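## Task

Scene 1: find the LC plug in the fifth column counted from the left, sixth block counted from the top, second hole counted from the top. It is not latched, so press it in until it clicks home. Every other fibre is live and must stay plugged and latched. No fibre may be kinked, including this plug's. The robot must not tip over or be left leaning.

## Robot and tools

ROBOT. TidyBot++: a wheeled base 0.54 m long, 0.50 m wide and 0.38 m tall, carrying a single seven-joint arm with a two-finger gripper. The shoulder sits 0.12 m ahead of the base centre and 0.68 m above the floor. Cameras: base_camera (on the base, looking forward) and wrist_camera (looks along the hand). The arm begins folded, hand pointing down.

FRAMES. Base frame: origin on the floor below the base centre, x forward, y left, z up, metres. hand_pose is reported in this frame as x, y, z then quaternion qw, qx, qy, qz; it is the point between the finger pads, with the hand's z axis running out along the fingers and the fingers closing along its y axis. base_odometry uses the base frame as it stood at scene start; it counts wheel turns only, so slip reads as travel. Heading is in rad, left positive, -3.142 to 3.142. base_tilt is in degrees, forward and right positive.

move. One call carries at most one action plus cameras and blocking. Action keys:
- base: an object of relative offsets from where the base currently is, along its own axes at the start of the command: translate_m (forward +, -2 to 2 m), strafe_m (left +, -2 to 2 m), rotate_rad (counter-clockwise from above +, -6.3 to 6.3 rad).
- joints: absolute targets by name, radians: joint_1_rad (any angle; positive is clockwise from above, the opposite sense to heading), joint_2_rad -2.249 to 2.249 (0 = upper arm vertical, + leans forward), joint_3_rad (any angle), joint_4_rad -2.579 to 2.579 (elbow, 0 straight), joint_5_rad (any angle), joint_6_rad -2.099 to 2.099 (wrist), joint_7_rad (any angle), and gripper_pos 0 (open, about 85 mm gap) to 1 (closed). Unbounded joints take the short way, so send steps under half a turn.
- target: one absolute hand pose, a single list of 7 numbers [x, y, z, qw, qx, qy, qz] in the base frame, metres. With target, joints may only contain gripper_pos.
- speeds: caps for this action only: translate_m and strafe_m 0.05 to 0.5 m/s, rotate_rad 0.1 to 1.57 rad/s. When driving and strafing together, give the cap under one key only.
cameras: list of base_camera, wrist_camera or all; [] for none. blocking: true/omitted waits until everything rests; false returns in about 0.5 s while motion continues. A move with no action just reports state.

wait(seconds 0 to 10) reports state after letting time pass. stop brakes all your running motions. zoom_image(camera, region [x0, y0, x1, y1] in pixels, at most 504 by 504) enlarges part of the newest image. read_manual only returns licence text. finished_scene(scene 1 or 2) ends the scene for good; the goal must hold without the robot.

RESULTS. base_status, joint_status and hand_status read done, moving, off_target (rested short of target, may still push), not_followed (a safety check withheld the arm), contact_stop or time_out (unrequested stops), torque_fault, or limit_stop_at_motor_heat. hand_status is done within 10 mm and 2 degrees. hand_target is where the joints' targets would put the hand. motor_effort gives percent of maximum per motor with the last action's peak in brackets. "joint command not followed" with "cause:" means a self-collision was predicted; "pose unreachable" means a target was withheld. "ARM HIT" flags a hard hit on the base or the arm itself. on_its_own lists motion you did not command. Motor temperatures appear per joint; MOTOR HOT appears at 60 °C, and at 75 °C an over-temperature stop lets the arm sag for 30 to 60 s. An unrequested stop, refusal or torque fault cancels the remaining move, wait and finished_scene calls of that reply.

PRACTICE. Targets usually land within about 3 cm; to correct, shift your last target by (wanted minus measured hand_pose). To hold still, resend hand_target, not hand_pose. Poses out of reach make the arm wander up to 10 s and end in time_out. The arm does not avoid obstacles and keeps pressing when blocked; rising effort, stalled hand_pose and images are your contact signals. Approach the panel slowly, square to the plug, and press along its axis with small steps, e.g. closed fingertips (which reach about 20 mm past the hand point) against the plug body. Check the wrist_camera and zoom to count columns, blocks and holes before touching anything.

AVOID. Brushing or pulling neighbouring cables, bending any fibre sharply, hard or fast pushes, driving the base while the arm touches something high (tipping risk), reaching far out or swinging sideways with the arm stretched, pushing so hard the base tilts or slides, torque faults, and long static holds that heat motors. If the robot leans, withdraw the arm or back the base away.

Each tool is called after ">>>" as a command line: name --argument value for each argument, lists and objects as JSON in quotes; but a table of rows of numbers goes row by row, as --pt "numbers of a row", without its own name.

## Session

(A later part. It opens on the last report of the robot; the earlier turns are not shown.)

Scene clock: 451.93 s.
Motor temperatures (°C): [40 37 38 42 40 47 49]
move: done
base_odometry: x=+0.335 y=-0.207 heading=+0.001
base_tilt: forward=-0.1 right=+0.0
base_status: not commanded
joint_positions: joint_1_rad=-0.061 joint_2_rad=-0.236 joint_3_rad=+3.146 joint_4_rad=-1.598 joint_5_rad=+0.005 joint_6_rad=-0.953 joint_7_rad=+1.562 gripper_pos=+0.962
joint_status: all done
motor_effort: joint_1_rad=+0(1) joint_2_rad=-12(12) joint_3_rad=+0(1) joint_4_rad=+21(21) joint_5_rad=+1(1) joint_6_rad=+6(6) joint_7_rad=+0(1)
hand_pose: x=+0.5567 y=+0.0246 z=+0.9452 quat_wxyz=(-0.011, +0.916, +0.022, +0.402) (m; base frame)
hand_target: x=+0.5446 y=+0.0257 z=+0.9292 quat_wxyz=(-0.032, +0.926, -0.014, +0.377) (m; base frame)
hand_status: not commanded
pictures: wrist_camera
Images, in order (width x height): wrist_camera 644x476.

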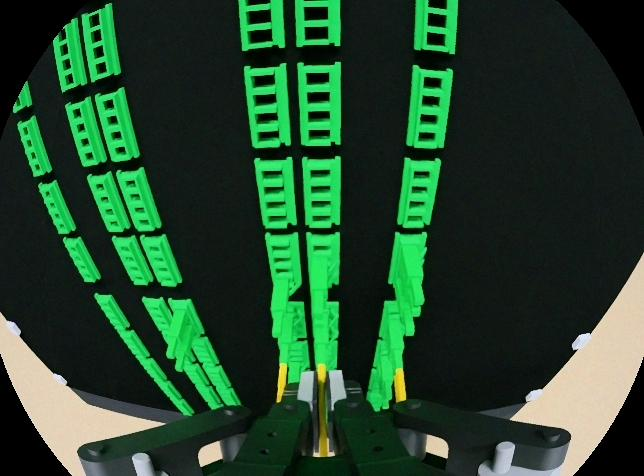

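>>> move --base '{"translate_m": 0.003}' --speeds '{"translate_m": 0.05}' --joints '{"gripper_pos": 0.957}' --cameras '["wrist_camera"]'

>>> zoom_image --camera "wrist_camera" --region '[292, 340, 352, 400]'

Scene clock: 455.40 s.
Motor temperatures (°C): [40 37 38 42 40 47 49]
move: done
base_odometry: x=+0.338 y=-0.207 heading=+0.001
base_tilt: forward=-0.1 right=-0.1
base_status: done
joint_positions: joint_1_rad=-0.060 joint_2_rad=-0.236 joint_3_rad=+3.146 joint_4_rad=-1.598 joint_5_rad=+0.005 joint_6_rad=-0.953 joint_7_rad=+1.562 gripper_pos=+0.957
joint_status: all done
motor_effort: joint_1_rad=+0(1) joint_2_rad=-12(16) joint_3_rad=+0(1) joint_4_rad=+21(21) joint_5_rad=+1(2) joint_6_rad=+6(6) joint_7_rad=+0(1)
hand_pose: x=+0.5566 y=+0.0240 z=+0.9453 quat_wxyz=(-0.011, +0.915, +0.022, +0.402) (m; base frame)
hand_target: x=+0.5446 y=+0.0257 z=+0.9292 quat_wxyz=(-0.032, +0.926, -0.014, +0.377) (m; base frame)
hand_status: not commanded
pictures: wrist_camera
Images, in order (width x height): wrist_camera 644x476.

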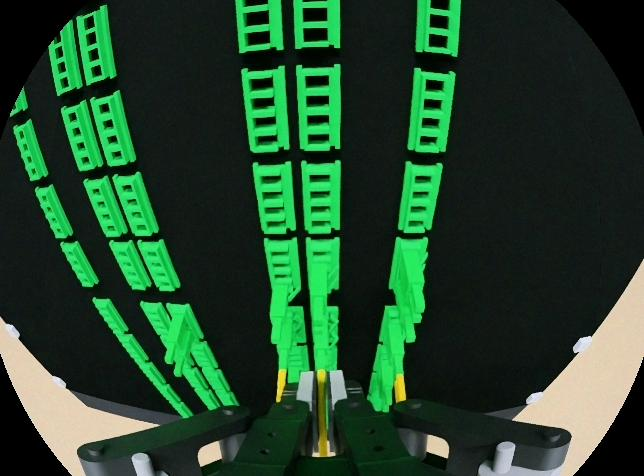

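Scaled by 8.400.

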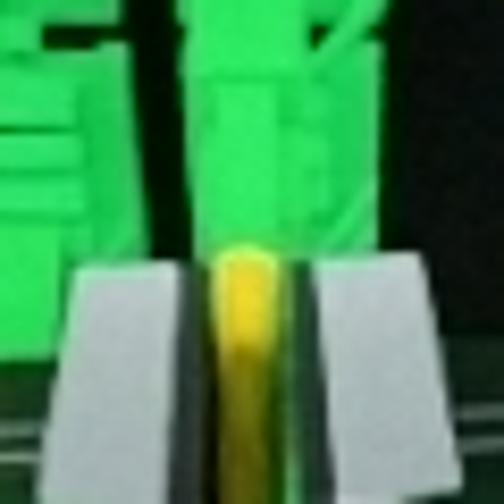

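>>> move --base '{"translate_m": 0.002}' --speeds '{"translate_m": 0.05}' --cameras '["wrist_camera"]'

>>> zoom_image --camera "wrist_camera" --region '[292, 340, 352, 400]'

Scene clock: 457.47 s.
Motor temperatures (°C): [40 37 38 42 40 47 49]
move: done
base_odometry: x=+0.340 y=-0.206 heading=+0.001
base_tilt: forward=-0.1 right=-0.1
base_status: done
joint_positions: joint_1_rad=-0.059 joint_2_rad=-0.236 joint_3_rad=+3.146 joint_4_rad=-1.598 joint_5_rad=+0.005 joint_6_rad=-0.953 joint_7_rad=+1.562 gripper_pos=+0.957
joint_status: not commanded
motor_effort: joint_1_rad=-1(1) joint_2_rad=-12(15) joint_3_rad=+0(1) joint_4_rad=+20(21) joint_5_rad=+0(1) joint_6_rad=+6(7) joint_7_rad=+0(0)
hand_pose: x=+0.5565 y=+0.0238 z=+0.9453 quat_wxyz=(-0.011, +0.915, +0.021, +0.402) (m; base frame)
hand_target: x=+0.5446 y=+0.0257 z=+0.9292 quat_wxyz=(-0.032, +0.926, -0.014, +0.377) (m; base frame)
hand_status: not commanded
pictures: wrist_camera
Images, in order (width x height): wrist_camera 644x476.

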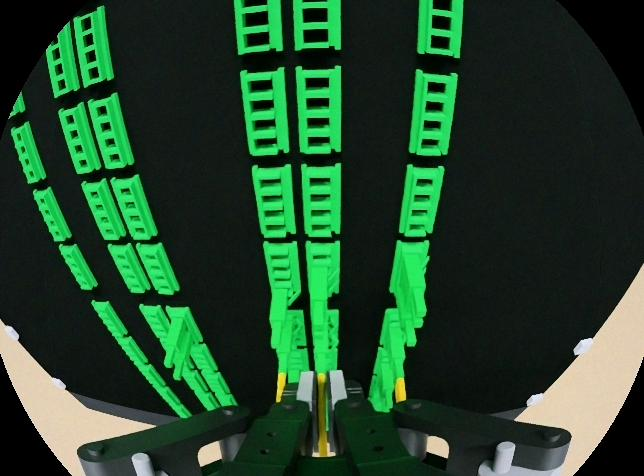

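Scaled by 8.400.

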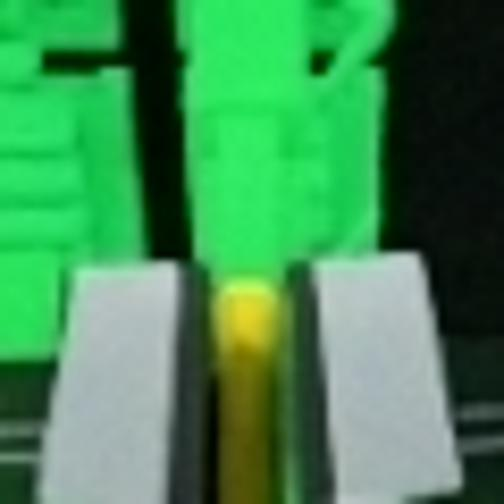

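>>> zoom_image --camera "wrist_camera" --region '[306, 344, 338, 376]'

Scaled by 15.750.

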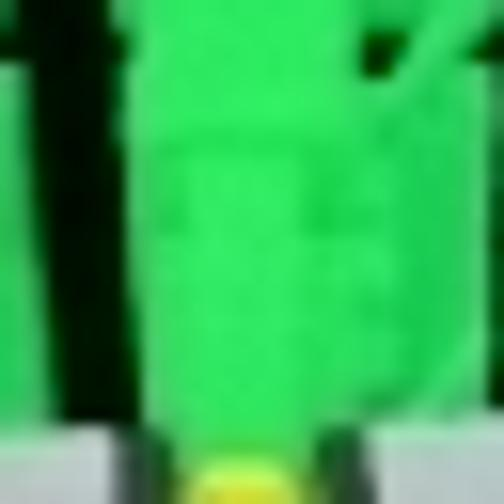

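>>> move --base '{"translate_m": 0.002}' --speeds '{"translate_m": 0.05}' --cameras '["wrist_camera"]'

>>> zoom_image --camera "wrist_camera" --region '[306, 344, 338, 376]'

Scene clock: 464.37 s.
Motor temperatures (°C): [40 37 38 42 40 47 49]
move: done
base_odometry: x=+0.342 y=-0.206 heading=+0.001
base_tilt: forward=-0.1 right=+0.0
base_status: done
joint_positions: joint_1_rad=-0.059 joint_2_rad=-0.236 joint_3_rad=+3.146 joint_4_rad=-1.598 joint_5_rad=+0.004 joint_6_rad=-0.953 joint_7_rad=+1.562 gripper_pos=+0.957
joint_status: not commanded
motor_effort: joint_1_rad=+0(1) joint_2_rad=-12(16) joint_3_rad=-1(1) joint_4_rad=+20(21) joint_5_rad=+0(1) joint_6_rad=+5(6) joint_7_rad=+0(1)
hand_pose: x=+0.5565 y=+0.0236 z=+0.9453 quat_wxyz=(-0.011, +0.915, +0.021, +0.402) (m; base frame)
hand_target: x=+0.5446 y=+0.0257 z=+0.9292 quat_wxyz=(-0.032, +0.926, -0.014, +0.377) (m; base frame)
hand_status: not commanded
pictures: wrist_camera
Images, in order (width x height): wrist_camera 644x476.

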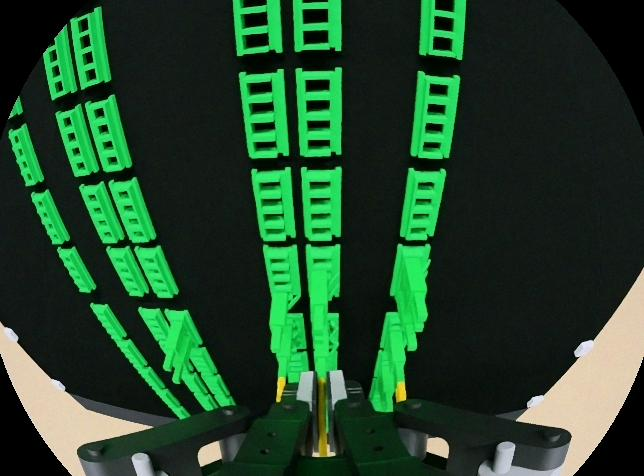

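Scaled by 15.750.

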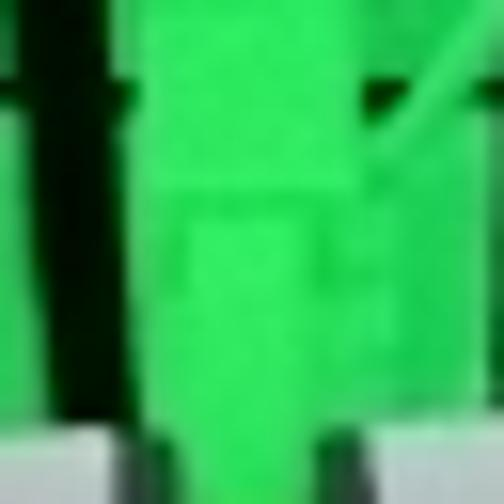

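>>> move --base '{"translate_m": 0.0015}' --speeds '{"translate_m": 0.05}' --cameras '["wrist_camera"]'

>>> zoom_image --camera "wrist_camera" --region '[306, 344, 338, 376]'

Scene clock: 469.80 s.
Motor temperatures (°C): [40 37 38 42 40 47 49]
move: done
base_odometry: x=+0.343 y=-0.206 heading=+0.002
base_tilt: forward=-0.1 right=-0.1
base_status: done
joint_positions: joint_1_rad=-0.059 joint_2_rad=-0.236 joint_3_rad=+3.146 joint_4_rad=-1.598 joint_5_rad=+0.004 joint_6_rad=-0.953 joint_7_rad=+1.562 gripper_pos=+0.957
joint_status: not commanded
motor_effort: joint_1_rad=-1(1) joint_2_rad=-12(15) joint_3_rad=+0(2) joint_4_rad=+20(21) joint_5_rad=+0(1) joint_6_rad=+5(6) joint_7_rad=+0(1)
hand_pose: x=+0.5565 y=+0.0236 z=+0.9452 quat_wxyz=(-0.011, +0.916, +0.021, +0.402) (m; base frame)
hand_target: x=+0.5446 y=+0.0257 z=+0.9292 quat_wxyz=(-0.032, +0.926, -0.014, +0.377) (m; base frame)
hand_status: not commanded
pictures: wrist_camera
Images, in order (width x height): wrist_camera 644x476.

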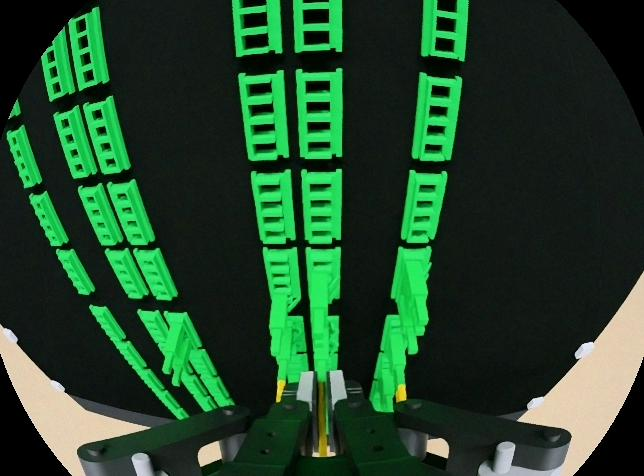

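Scaled by 15.750.

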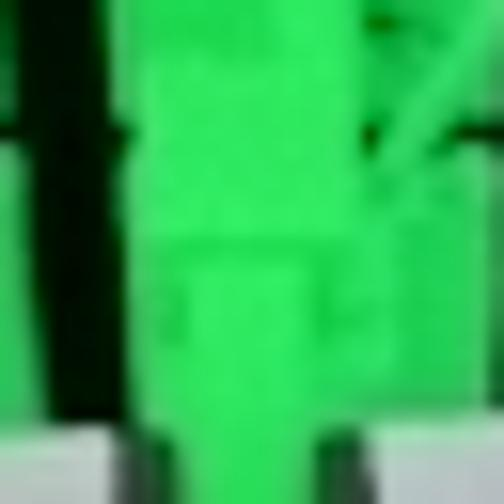

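>>> move --base '{"translate_m": 0.0015}' --speeds '{"translate_m": 0.05}' --cameras '["wrist_camera"]'

>>> zoom_image --camera "wrist_camera" --region '[306, 344, 338, 376]'

Scene clock: 474.70 s.
Motor temperatures (°C): [40 37 38 42 40 47 49]
move: done
base_odometry: x=+0.345 y=-0.206 heading=+0.002
base_tilt: forward=-0.1 right=-0.1
base_status: done
joint_positions: joint_1_rad=-0.059 joint_2_rad=-0.236 joint_3_rad=+3.146 joint_4_rad=-1.598 joint_5_rad=+0.004 joint_6_rad=-0.954 joint_7_rad=+1.562 gripper_pos=+0.957
joint_status: not commanded
motor_effort: joint_1_rad=-1(1) joint_2_rad=-11(13) joint_3_rad=+0(1) joint_4_rad=+20(21) joint_5_rad=+0(1) joint_6_rad=+6(7) joint_7_rad=+1(1)
hand_pose: x=+0.5561 y=+0.0235 z=+0.9448 quat_wxyz=(-0.011, +0.916, +0.021, +0.401) (m; base frame)
hand_target: x=+0.5446 y=+0.0257 z=+0.9292 quat_wxyz=(-0.032, +0.926, -0.014, +0.377) (m; base frame)
hand_status: not commanded
pictures: wrist_camera
Images, in order (width x height): wrist_camera 644x476.

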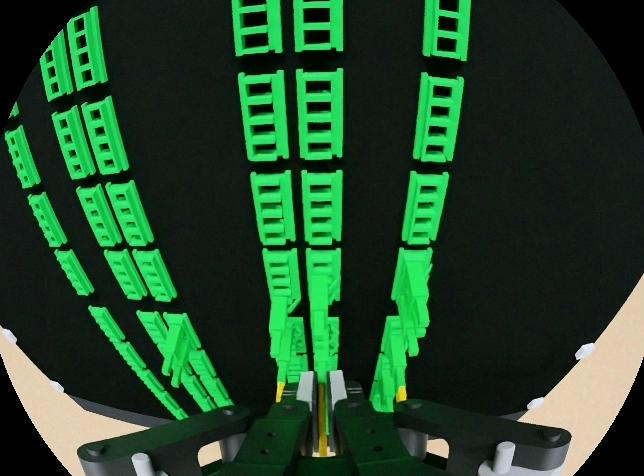

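Scaled by 15.750.

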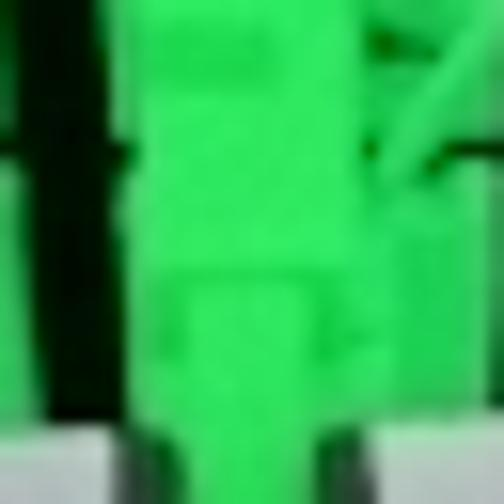

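>>> move --base '{"translate_m": 0.0015}' --speeds '{"translate_m": 0.05}' --cameras '["wrist_camera"]'

>>> zoom_image --camera "wrist_camera" --region '[306, 344, 338, 376]'

Scene clock: 481.20 s.
Motor temperatures (°C): [40 37 38 42 40 47 49]
move: done
base_odometry: x=+0.346 y=-0.205 heading=+0.002
base_tilt: forward=-0.1 right=-0.1
base_status: done
joint_positions: joint_1_rad=-0.058 joint_2_rad=-0.237 joint_3_rad=+3.146 joint_4_rad=-1.599 joint_5_rad=+0.004 joint_6_rad=-0.959 joint_7_rad=+1.562 gripper_pos=+0.957
joint_status: not commanded
motor_effort: joint_1_rad=+0(1) joint_2_rad=-10(11) joint_3_rad=+0(1) joint_4_rad=+20(21) joint_5_rad=+0(1) joint_6_rad=+7(8) joint_7_rad=+0(1)
hand_pose: x=+0.5551 y=+0.0234 z=+0.9439 quat_wxyz=(-0.011, +0.917, +0.021, +0.399) (m; base frame)
hand_target: x=+0.5446 y=+0.0257 z=+0.9292 quat_wxyz=(-0.032, +0.926, -0.014, +0.377) (m; base frame)
hand_status: not commanded
pictures: wrist_camera
Images, in order (width x height): wrist_camera 644x476.

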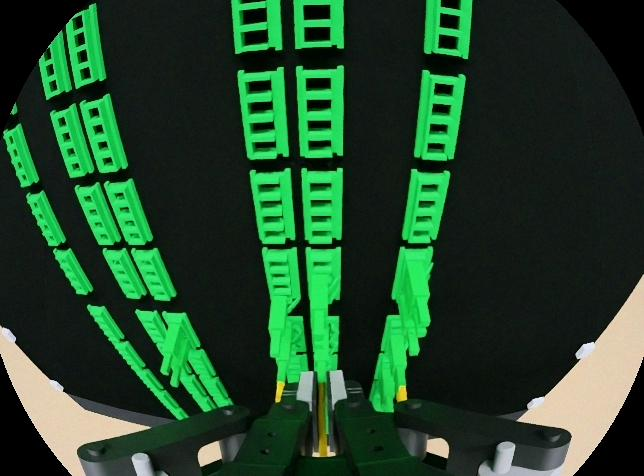

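Scaled by 15.750.

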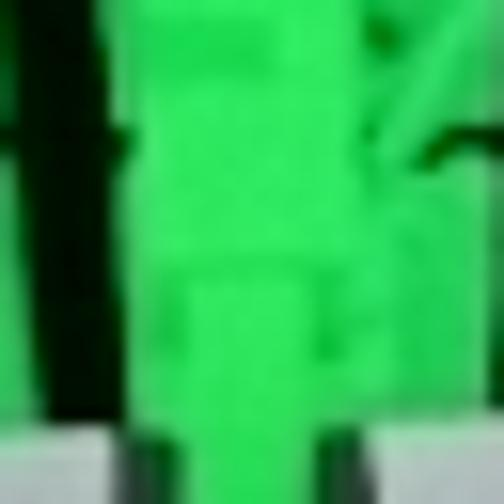

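>>> move --joints '{"joint_6_rad": -0.92, "joint_4_rad": -1.59}' --cameras '["wrist_camera"]'

>>> zoom_image --camera "wrist_camera" --region '[306, 344, 338, 376]'

Scene clock: 489.77 s.
Motor temperatures (°C): [40 37 38 42 40 47 49]
move: done
base_odometry: x=+0.346 y=-0.205 heading=+0.002
base_tilt: forward=-0.1 right=-0.1
base_status: not commanded
joint_positions: joint_1_rad=-0.058 joint_2_rad=-0.237 joint_3_rad=+3.146 joint_4_rad=-1.599 joint_5_rad=+0.004 joint_6_rad=-0.954 joint_7_rad=+1.562 gripper_pos=+0.957
joint_status: all done
motor_effort: joint_1_rad=+0(1) joint_2_rad=-9(11) joint_3_rad=+0(1) joint_4_rad=+22(25) joint_5_rad=+1(1) joint_6_rad=+9(12) joint_7_rad=+0(1)
hand_pose: x=+0.5559 y=+0.0235 z=+0.9445 quat_wxyz=(-0.011, +0.916, +0.021, +0.401) (m; base frame)
hand_target: x=+0.5632 y=+0.0263 z=+0.9591 quat_wxyz=(-0.034, +0.906, -0.014, +0.421) (m; base frame)
hand_status: not commanded
pictures: wrist_camera
Images, in order (width x height): wrist_camera 644x476.

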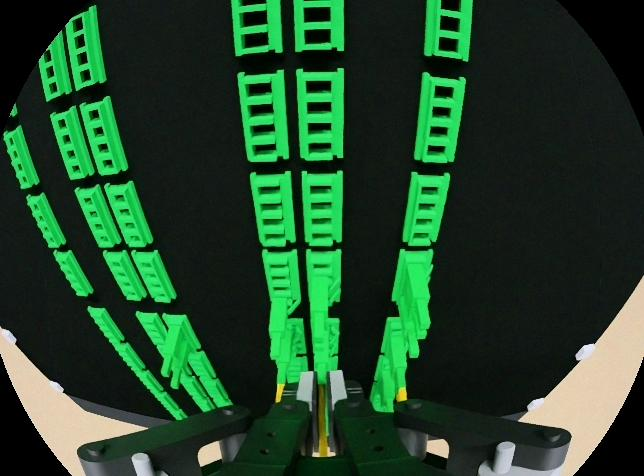

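Scaled by 15.750.

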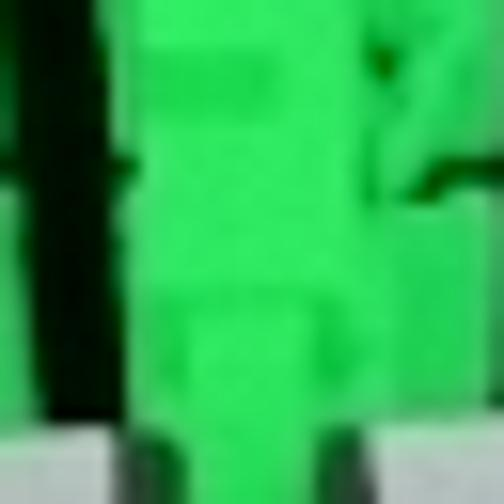

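>>> move --base '{"translate_m": 0.0015}' --speeds '{"translate_m": 0.05}' --cameras '["wrist_camera"]'

>>> zoom_image --camera "wrist_camera" --region '[306, 344, 338, 376]'

Scene clock: 491.83 s.
Motor temperatures (°C): [40 37 38 42 40 47 49]
move: done
base_odometry: x=+0.347 y=-0.205 heading=+0.002
base_tilt: forward=-0.2 right=-0.1
base_status: done
joint_positions: joint_1_rad=-0.058 joint_2_rad=-0.237 joint_3_rad=+3.146 joint_4_rad=-1.599 joint_5_rad=+0.004 joint_6_rad=-0.954 joint_7_rad=+1.562 gripper_pos=+0.957
joint_status: not commanded
motor_effort: joint_1_rad=+0(1) joint_2_rad=-10(11) joint_3_rad=+0(1) joint_4_rad=+23(23) joint_5_rad=+0(1) joint_6_rad=+9(11) joint_7_rad=+0(1)
hand_pose: x=+0.5557 y=+0.0234 z=+0.9448 quat_wxyz=(-0.011, +0.916, +0.021, +0.401) (m; base frame)
hand_target: x=+0.5632 y=+0.0263 z=+0.9591 quat_wxyz=(-0.034, +0.906, -0.014, +0.421) (m; base frame)
hand_status: not commanded
pictures: wrist_camera
Images, in order (width x height): wrist_camera 644x476.

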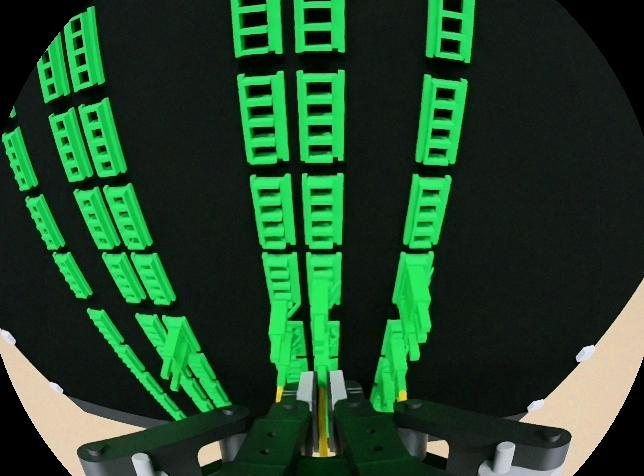

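Scaled by 15.750.

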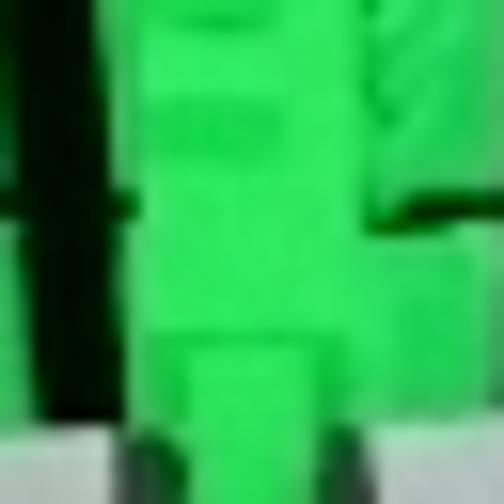

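>>> move --base '{"translate_m": 0.0015}' --speeds '{"translate_m": 0.05}' --cameras '["wrist_camera"]'

>>> zoom_image --camera "wrist_camera" --region '[306, 344, 338, 376]'

Scene clock: 500.23 s.
Motor temperatures (°C): [40 37 38 42 40 47 49]
move: done
base_odometry: x=+0.349 y=-0.205 heading=+0.002
base_tilt: forward=-0.2 right=-0.1
base_status: done
joint_positions: joint_1_rad=-0.058 joint_2_rad=-0.238 joint_3_rad=+3.146 joint_4_rad=-1.599 joint_5_rad=+0.004 joint_6_rad=-0.955 joint_7_rad=+1.562 gripper_pos=+0.957
joint_status: not commanded
motor_effort: joint_1_rad=+0(1) joint_2_rad=-10(11) joint_3_rad=+0(1) joint_4_rad=+24(24) joint_5_rad=+0(1) joint_6_rad=+11(14) joint_7_rad=+0(0)
hand_pose: x=+0.5554 y=+0.0234 z=+0.9450 quat_wxyz=(-0.011, +0.916, +0.021, +0.401) (m; base frame)
hand_target: x=+0.5632 y=+0.0263 z=+0.9591 quat_wxyz=(-0.034, +0.906, -0.014, +0.421) (m; base frame)
hand_status: not commanded
pictures: wrist_camera
Images, in order (width x height): wrist_camera 644x476.

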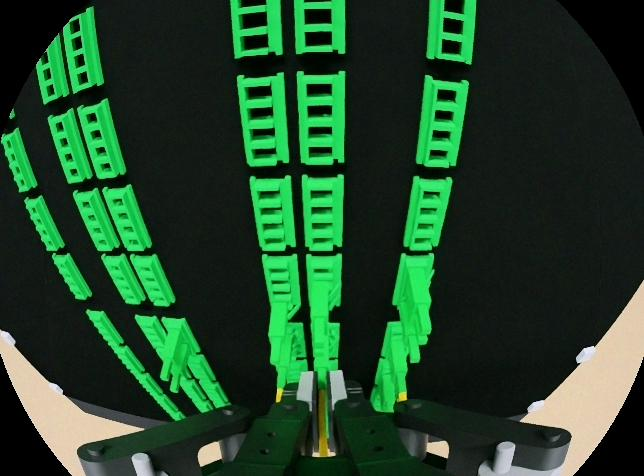

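Scaled by 15.750.

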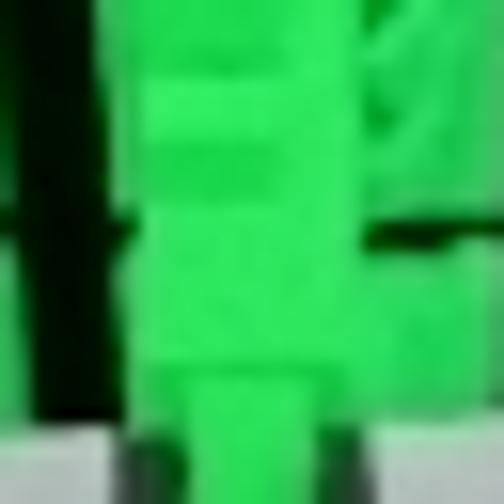

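>>> move --base '{"translate_m": 0.0015}' --speeds '{"translate_m": 0.05}' --cameras '["wrist_camera"]'

>>> zoom_image --camera "wrist_camera" --region '[306, 344, 338, 376]'

Scene clock: 502.73 s.
Motor temperatures (°C): [40 37 38 42 40 47 49]
move: done
base_odometry: x=+0.350 y=-0.205 heading=+0.002
base_tilt: forward=-0.2 right=-0.1
base_status: done
joint_positions: joint_1_rad=-0.058 joint_2_rad=-0.240 joint_3_rad=+3.146 joint_4_rad=-1.600 joint_5_rad=+0.004 joint_6_rad=-0.957 joint_7_rad=+1.562 gripper_pos=+0.957
joint_status: not commanded
motor_effort: joint_1_rad=-1(2) joint_2_rad=-10(10) joint_3_rad=+0(1) joint_4_rad=+24(26) joint_5_rad=+0(1) joint_6_rad=+11(15) joint_7_rad=+0(1)
hand_pose: x=+0.5543 y=+0.0233 z=+0.9451 quat_wxyz=(-0.011, +0.916, +0.021, +0.401) (m; base frame)
hand_target: x=+0.5632 y=+0.0263 z=+0.9591 quat_wxyz=(-0.034, +0.906, -0.014, +0.421) (m; base frame)
hand_status: not commanded
pictures: wrist_camera
Images, in order (width x height): wrist_camera 644x476.

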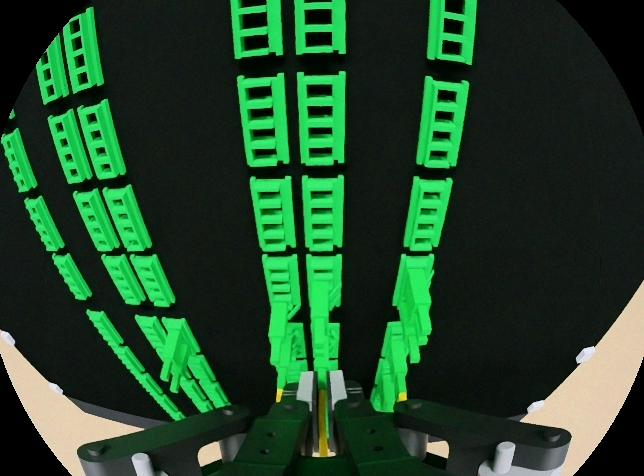

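Scaled by 15.750.

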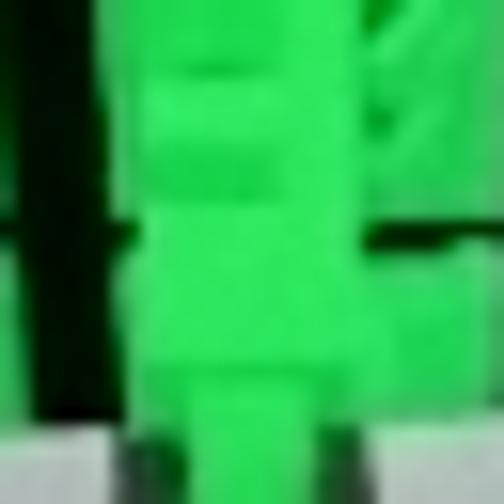

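>>> move --base '{"translate_m": -0.005}' --speeds '{"translate_m": 0.05}' --cameras '[]'

>>> move --joints '{"joint_4_rad": -1.626}' --cameras '["wrist_camera"]'

>>> zoom_image --camera "wrist_camera" --region '[306, 344, 338, 376]'

Scene clock: 506.57 s.
Motor temperatures (°C): [40 37 38 42 40 47 49]
move: done
base_odometry: x=+0.345 y=-0.205 heading=+0.002
base_tilt: forward=-0.1 right=-0.1
base_status: done
joint_positions: joint_1_rad=-0.058 joint_2_rad=-0.239 joint_3_rad=+3.146 joint_4_rad=-1.600 joint_5_rad=+0.004 joint_6_rad=-0.939 joint_7_rad=+1.562 gripper_pos=+0.957
joint_status: not commanded
motor_effort: joint_1_rad=-1(1) joint_2_rad=-12(15) joint_3_rad=-1(2) joint_4_rad=+21(24) joint_5_rad=+0(2) joint_6_rad=+6(11) joint_7_rad=+0(1)
hand_pose: x=+0.5583 y=+0.0235 z=+0.9486 quat_wxyz=(-0.011, +0.913, +0.021, +0.408) (m; base frame)
hand_target: x=+0.5632 y=+0.0263 z=+0.9591 quat_wxyz=(-0.034, +0.906, -0.014, +0.421) (m; base frame)
hand_status: not commanded
pictures: none
No camera images: "cameras" was empty.

Scene clock: 507.23 s.
Motor temperatures (°C): [40 37 38 42 40 47 49]
move: done
base_odometry: x=+0.345 y=-0.205 heading=+0.002
base_tilt: forward=-0.1 right=-0.1
base_status: not commanded
joint_positions: joint_1_rad=-0.058 joint_2_rad=-0.239 joint_3_rad=+3.146 joint_4_rad=-1.608 joint_5_rad=+0.004 joint_6_rad=-0.939 joint_7_rad=+1.562 gripper_pos=+0.957
joint_status: all done
motor_effort: joint_1_rad=-1(2) joint_2_rad=-11(12) joint_3_rad=-1(2) joint_4_rad=+19(22) joint_5_rad=+0(1) joint_6_rad=+4(6) joint_7_rad=+0(1)
hand_pose: x=+0.5572 y=+0.0234 z=+0.9444 quat_wxyz=(-0.011, +0.914, +0.021, +0.405) (m; base frame)
hand_target: x=+0.5581 y=+0.0261 z=+0.9395 quat_wxyz=(-0.033, +0.914, -0.014, +0.404) (m; base frame)
hand_status: not commanded
pictures: wrist_camera
Images, in order (width x height): wrist_camera 644x476.

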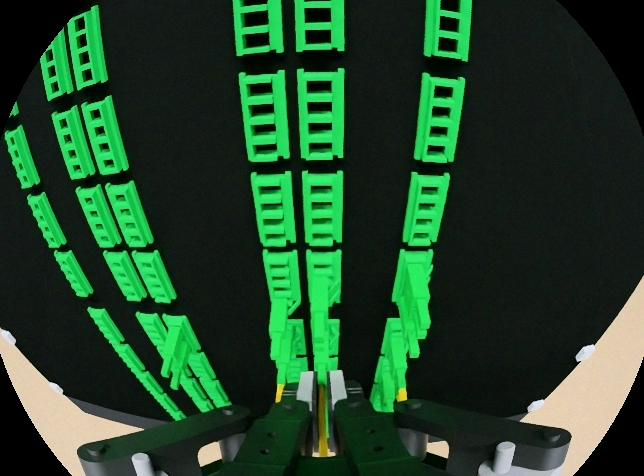

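Scaled by 15.750.

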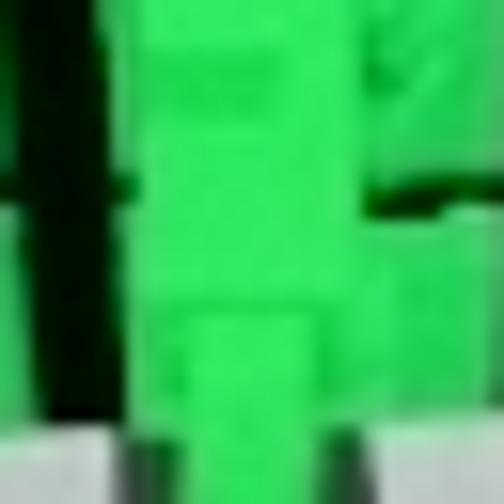

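>>> move --joints '{"joint_4_rad": -1.634}' --cameras '["wrist_camera"]'

>>> zoom_image --camera "wrist_camera" --region '[306, 344, 338, 376]'

Scene clock: 508.80 s.
Motor temperatures (°C): [40 37 38 42 40 47 49]
move: done
base_odometry: x=+0.345 y=-0.205 heading=+0.002
base_tilt: forward=-0.2 right=-0.1
base_status: not commanded
joint_positions: joint_1_rad=-0.058 joint_2_rad=-0.239 joint_3_rad=+3.146 joint_4_rad=-1.610 joint_5_rad=+0.004 joint_6_rad=-0.939 joint_7_rad=+1.562 gripper_pos=+0.957
joint_status: all done
motor_effort: joint_1_rad=-1(1) joint_2_rad=-11(11) joint_3_rad=-1(2) joint_4_rad=+18(19) joint_5_rad=-1(1) joint_6_rad=+4(5) joint_7_rad=+1(1)
hand_pose: x=+0.5568 y=+0.0234 z=+0.9432 quat_wxyz=(-0.011, +0.915, +0.021, +0.404) (m; base frame)
hand_target: x=+0.5569 y=+0.0260 z=+0.9352 quat_wxyz=(-0.033, +0.915, -0.014, +0.401) (m; base frame)
hand_status: not commanded
pictures: wrist_camera
Images, in order (width x height): wrist_camera 644x476.

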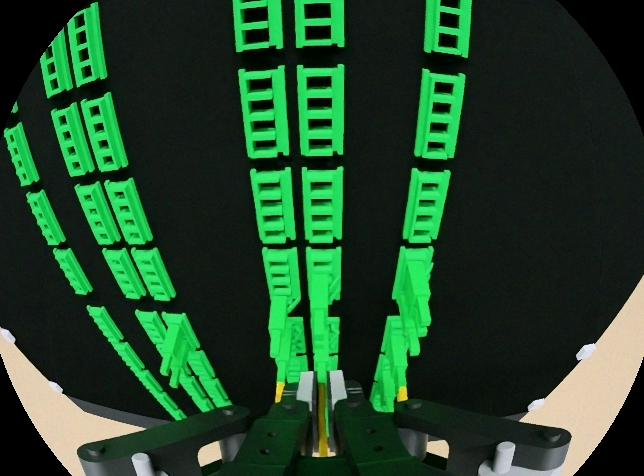

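Scaled by 15.750.

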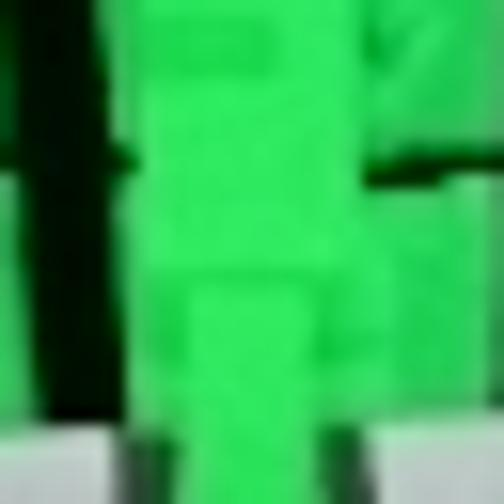

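>>> move --base '{"translate_m": -0.005}' --speeds '{"translate_m": 0.05}' --cameras '["wrist_camera"]'

>>> zoom_image --camera "wrist_camera" --region '[306, 344, 338, 376]'

Scene clock: 512.87 s.
Motor temperatures (°C): [40 37 38 42 40 47 49]
move: done
base_odometry: x=+0.340 y=-0.205 heading=+0.002
base_tilt: forward=-0.1 right=-0.1
base_status: done
joint_positions: joint_1_rad=-0.057 joint_2_rad=-0.238 joint_3_rad=+3.146 joint_4_rad=-1.613 joint_5_rad=+0.004 joint_6_rad=-0.939 joint_7_rad=+1.562 gripper_pos=+0.957
joint_status: not commanded
motor_effort: joint_1_rad=+0(1) joint_2_rad=-11(16) joint_3_rad=+0(1) joint_4_rad=+20(20) joint_5_rad=+0(1) joint_6_rad=+5(6) joint_7_rad=+0(1)
hand_pose: x=+0.5567 y=+0.0234 z=+0.9414 quat_wxyz=(-0.011, +0.915, +0.021, +0.402) (m; base frame)
hand_target: x=+0.5569 y=+0.0260 z=+0.9352 quat_wxyz=(-0.033, +0.915, -0.014, +0.401) (m; base frame)
hand_status: not commanded
pictures: wrist_camera
Images, in order (width x height): wrist_camera 644x476.

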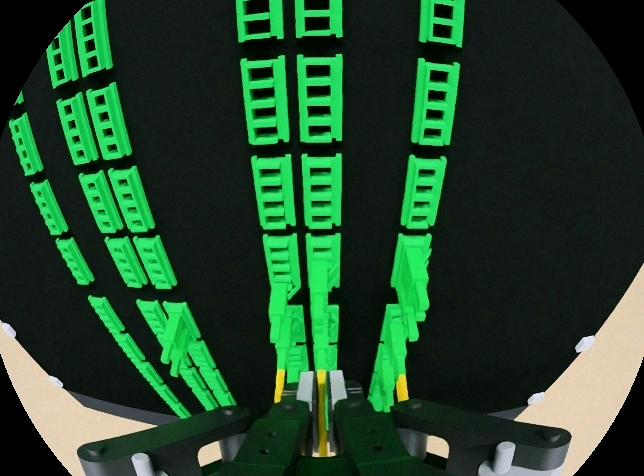

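Scaled by 15.750.

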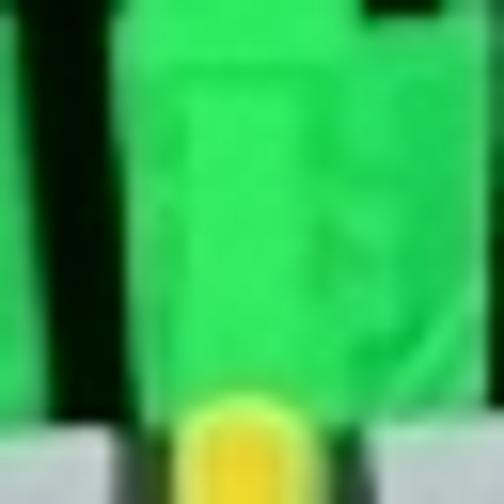

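>>> zoom_image --camera "wrist_camera" --region '[300, 330, 348, 378]'

Scaled by 10.500.

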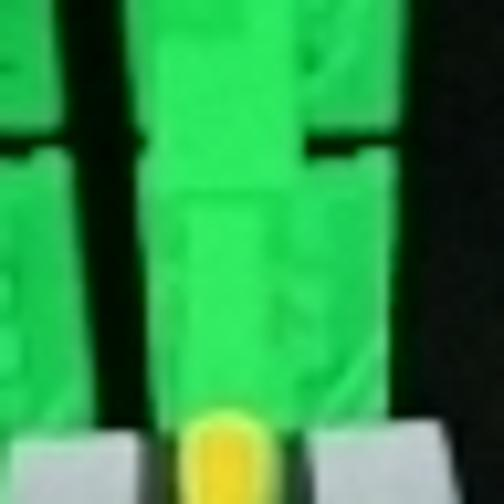

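>>> move --joints '{"joint_4_rad": -1.641}' --cameras '[]'

>>> move --base '{"translate_m": 0.003}' --speeds '{"translate_m": 0.05}' --cameras '["wrist_camera"]'

>>> zoom_image --camera "wrist_camera" --region '[306, 344, 338, 376]'

Scene clock: 523.70 s.
Motor temperatures (°C): [40 37 38 42 40 47 49]
move: done
base_odometry: x=+0.340 y=-0.205 heading=+0.002
base_tilt: forward=-0.1 right=-0.1
base_status: not commanded
joint_positions: joint_1_rad=-0.057 joint_2_rad=-0.238 joint_3_rad=+3.146 joint_4_rad=-1.618 joint_5_rad=+0.004 joint_6_rad=-0.939 joint_7_rad=+1.562 gripper_pos=+0.957
joint_status: all done
motor_effort: joint_1_rad=+0(1) joint_2_rad=-12(12) joint_3_rad=+0(0) joint_4_rad=+19(20) joint_5_rad=+1(1) joint_6_rad=+5(5) joint_7_rad=+0(1)
hand_pose: x=+0.5559 y=+0.0234 z=+0.9386 quat_wxyz=(-0.011, +0.916, +0.021, +0.400) (m; base frame)
hand_target: x=+0.5558 y=+0.0260 z=+0.9315 quat_wxyz=(-0.033, +0.917, -0.014, +0.398) (m; base frame)
hand_status: not commanded
pictures: none
No camera images: "cameras" was empty.

Scene clock: 524.23 s.
Motor temperatures (°C): [40 37 38 42 40 47 49]
move: done
base_odometry: x=+0.343 y=-0.205 heading=+0.002
base_tilt: forward=-0.1 right=-0.1
base_status: done
joint_positions: joint_1_rad=-0.057 joint_2_rad=-0.239 joint_3_rad=+3.146 joint_4_rad=-1.620 joint_5_rad=+0.004 joint_6_rad=-0.939 joint_7_rad=+1.562 gripper_pos=+0.957
joint_status: not commanded
motor_effort: joint_1_rad=+0(1) joint_2_rad=-12(15) joint_3_rad=+1(2) joint_4_rad=+20(20) joint_5_rad=+1(1) joint_6_rad=+5(7) joint_7_rad=+1(1)
hand_pose: x=+0.5555 y=+0.0234 z=+0.9375 quat_wxyz=(-0.011, +0.917, +0.021, +0.399) (m; base frame)
hand_target: x=+0.5558 y=+0.0260 z=+0.9315 quat_wxyz=(-0.033, +0.917, -0.014, +0.398) (m; base frame)
hand_status: not commanded
pictures: wrist_camera
Images, in order (width x height): wrist_camera 644x476.

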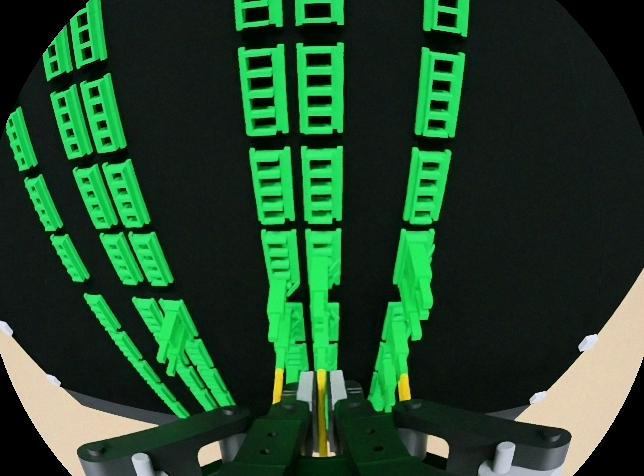

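Scaled by 15.750.

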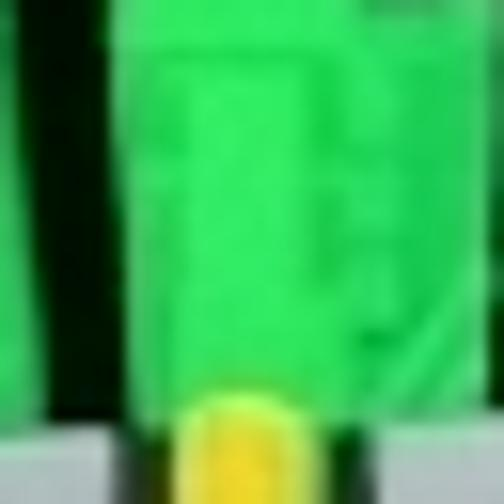

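>>> move --cameras '["wrist_camera"]'

>>> zoom_image --camera "wrist_camera" --region '[282, 320, 362, 400]'

Scene clock: 535.40 s.
Motor temperatures (°C): [40 37 38 42 40 47 49]
base_odometry: x=+0.343 y=-0.205 heading=+0.002
base_tilt: forward=-0.2 right=-0.1
base_status: done
joint_positions: joint_1_rad=-0.057 joint_2_rad=-0.239 joint_3_rad=+3.146 joint_4_rad=-1.620 joint_5_rad=+0.004 joint_6_rad=-0.939 joint_7_rad=+1.562 gripper_pos=+0.957
joint_status: not commanded
motor_effort: joint_1_rad=+0(1) joint_2_rad=-12(15) joint_3_rad=+0(2) joint_4_rad=+20(20) joint_5_rad=+1(1) joint_6_rad=+5(7) joint_7_rad=+0(1)
hand_pose: x=+0.5555 y=+0.0234 z=+0.9375 quat_wxyz=(-0.011, +0.917, +0.021, +0.399) (m; base frame)
hand_target: x=+0.5558 y=+0.0260 z=+0.9315 quat_wxyz=(-0.033, +0.917, -0.014, +0.398) (m; base frame)
hand_status: not commanded
pictures: wrist_camera
Images, in order (width x height): wrist_camera 644x476.

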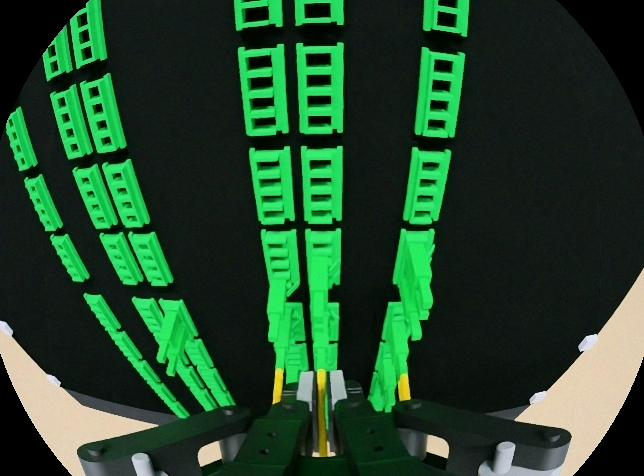

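Scaled by 6.300.

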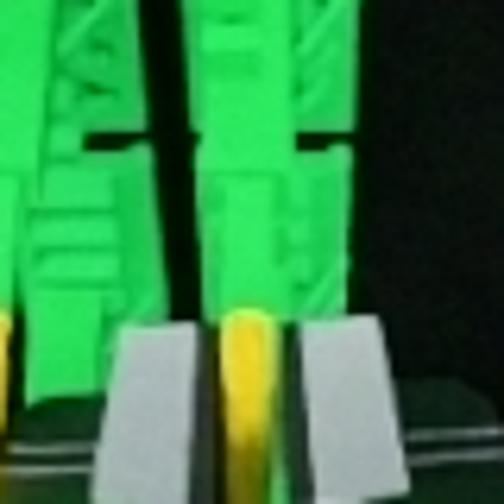

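>>> move --base '{"translate_m": 0.002}' --speeds '{"translate_m": 0.05}' --cameras '["wrist_camera"]'

>>> zoom_image --camera "wrist_camera" --region '[306, 344, 338, 376]'

Scene clock: 536.90 s.
Motor temperatures (°C): [40 37 38 42 40 47 49]
move: done
base_odometry: x=+0.345 y=-0.205 heading=+0.002
base_tilt: forward=-0.1 right=-0.1
base_status: done
joint_positions: joint_1_rad=-0.057 joint_2_rad=-0.239 joint_3_rad=+3.146 joint_4_rad=-1.621 joint_5_rad=+0.004 joint_6_rad=-0.939 joint_7_rad=+1.562 gripper_pos=+0.957
joint_status: not commanded
motor_effort: joint_1_rad=-1(1) joint_2_rad=-12(15) joint_3_rad=+0(1) joint_4_rad=+20(21) joint_5_rad=+1(1) joint_6_rad=+5(6) joint_7_rad=+0(1)
hand_pose: x=+0.5554 y=+0.0234 z=+0.9373 quat_wxyz=(-0.011, +0.917, +0.021, +0.399) (m; base frame)
hand_target: x=+0.5558 y=+0.0260 z=+0.9315 quat_wxyz=(-0.033, +0.917, -0.014, +0.398) (m; base frame)
hand_status: not commanded
pictures: wrist_camera
Images, in order (width x height): wrist_camera 644x476.

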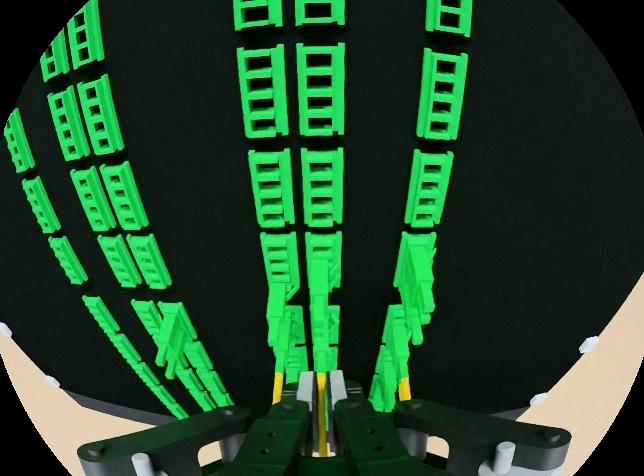

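Scaled by 15.750.

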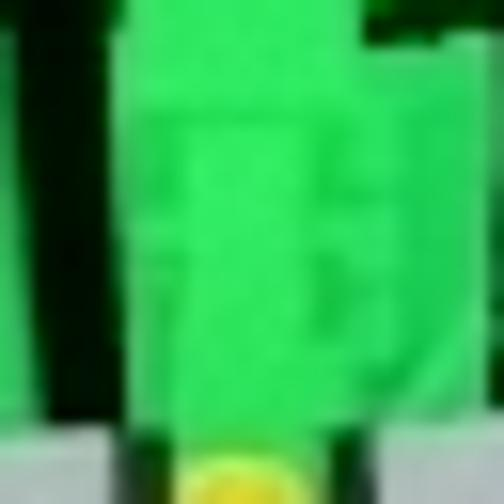

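>>> move --base '{"translate_m": 0.002}' --speeds '{"translate_m": 0.05}' --cameras '["wrist_camera"]'

>>> zoom_image --camera "wrist_camera" --region '[306, 344, 338, 376]'

Scene clock: 538.53 s.
Motor temperatures (°C): [40 37 38 42 40 47 49]
move: done
base_odometry: x=+0.347 y=-0.205 heading=+0.003
base_tilt: forward=-0.1 right=-0.1
base_status: done
joint_positions: joint_1_rad=-0.057 joint_2_rad=-0.239 joint_3_rad=+3.146 joint_4_rad=-1.622 joint_5_rad=+0.004 joint_6_rad=-0.939 joint_7_rad=+1.562 gripper_pos=+0.957
joint_status: not commanded
motor_effort: joint_1_rad=+0(2) joint_2_rad=-12(15) joint_3_rad=+0(1) joint_4_rad=+20(21) joint_5_rad=+0(1) joint_6_rad=+5(7) joint_7_rad=+0(1)
hand_pose: x=+0.5553 y=+0.0233 z=+0.9370 quat_wxyz=(-0.011, +0.917, +0.021, +0.398) (m; base frame)
hand_target: x=+0.5558 y=+0.0260 z=+0.9315 quat_wxyz=(-0.033, +0.917, -0.014, +0.398) (m; base frame)
hand_status: not commanded
pictures: wrist_camera
Images, in order (width x height): wrist_camera 644x476.

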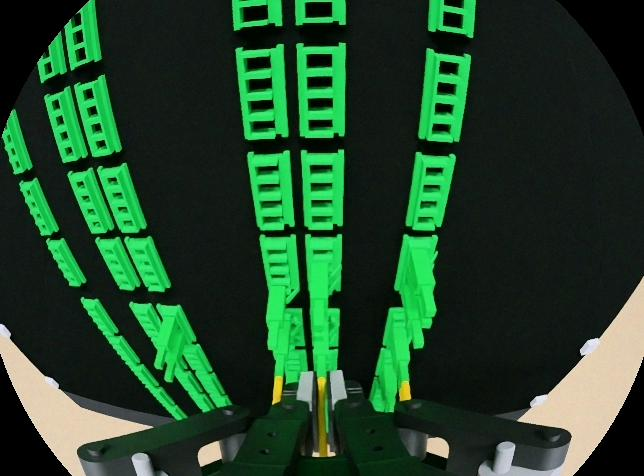

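Scaled by 15.750.

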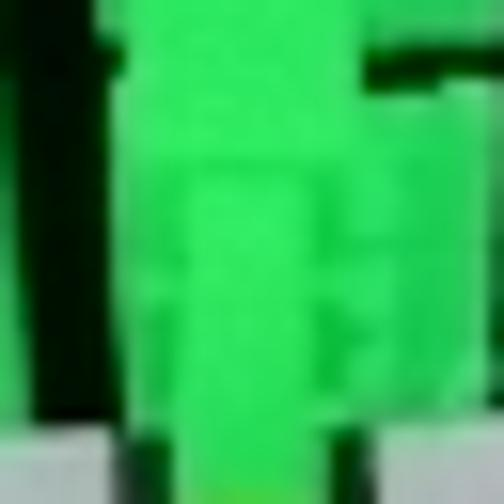

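>>> move --base '{"translate_m": 0.002}' --speeds '{"translate_m": 0.05}' --cameras '["wrist_camera"]'

>>> zoom_image --camera "wrist_camera" --region '[306, 344, 338, 376]'

Scene clock: 540.97 s.
Motor temperatures (°C): [40 37 38 42 40 47 49]
move: done
base_odometry: x=+0.349 y=-0.204 heading=+0.003
base_tilt: forward=-0.1 right=-0.1
base_status: done
joint_positions: joint_1_rad=-0.057 joint_2_rad=-0.239 joint_3_rad=+3.146 joint_4_rad=-1.624 joint_5_rad=+0.004 joint_6_rad=-0.939 joint_7_rad=+1.562 gripper_pos=+0.957
joint_status: not commanded
motor_effort: joint_1_rad=-1(1) joint_2_rad=-12(14) joint_3_rad=+0(1) joint_4_rad=+20(22) joint_5_rad=+0(2) joint_6_rad=+5(8) joint_7_rad=+0(1)
hand_pose: x=+0.5549 y=+0.0232 z=+0.9358 quat_wxyz=(-0.011, +0.917, +0.020, +0.397) (m; base frame)
hand_target: x=+0.5558 y=+0.0260 z=+0.9315 quat_wxyz=(-0.033, +0.917, -0.014, +0.398) (m; base frame)
hand_status: not commanded
pictures: wrist_camera
Images, in order (width x height): wrist_camera 644x476.

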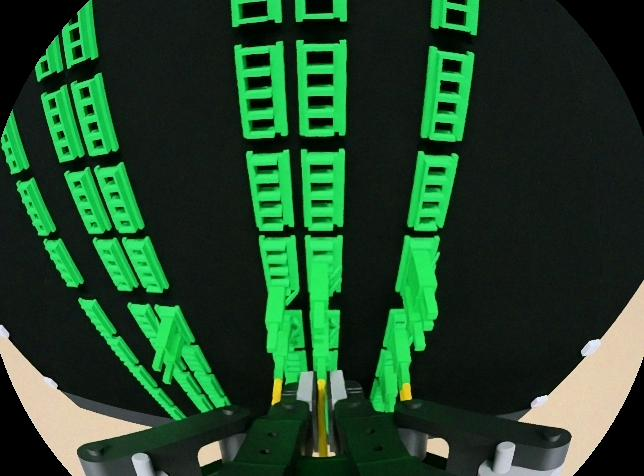

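Scaled by 15.750.

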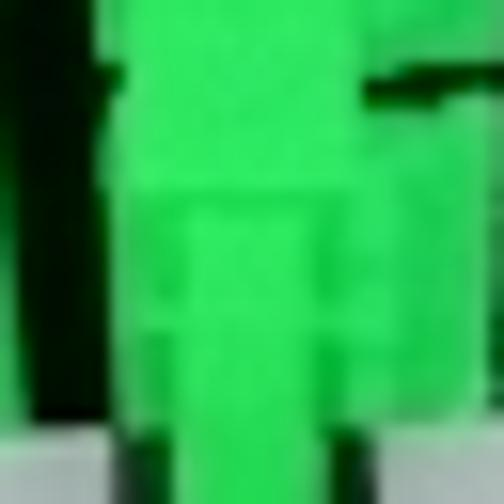

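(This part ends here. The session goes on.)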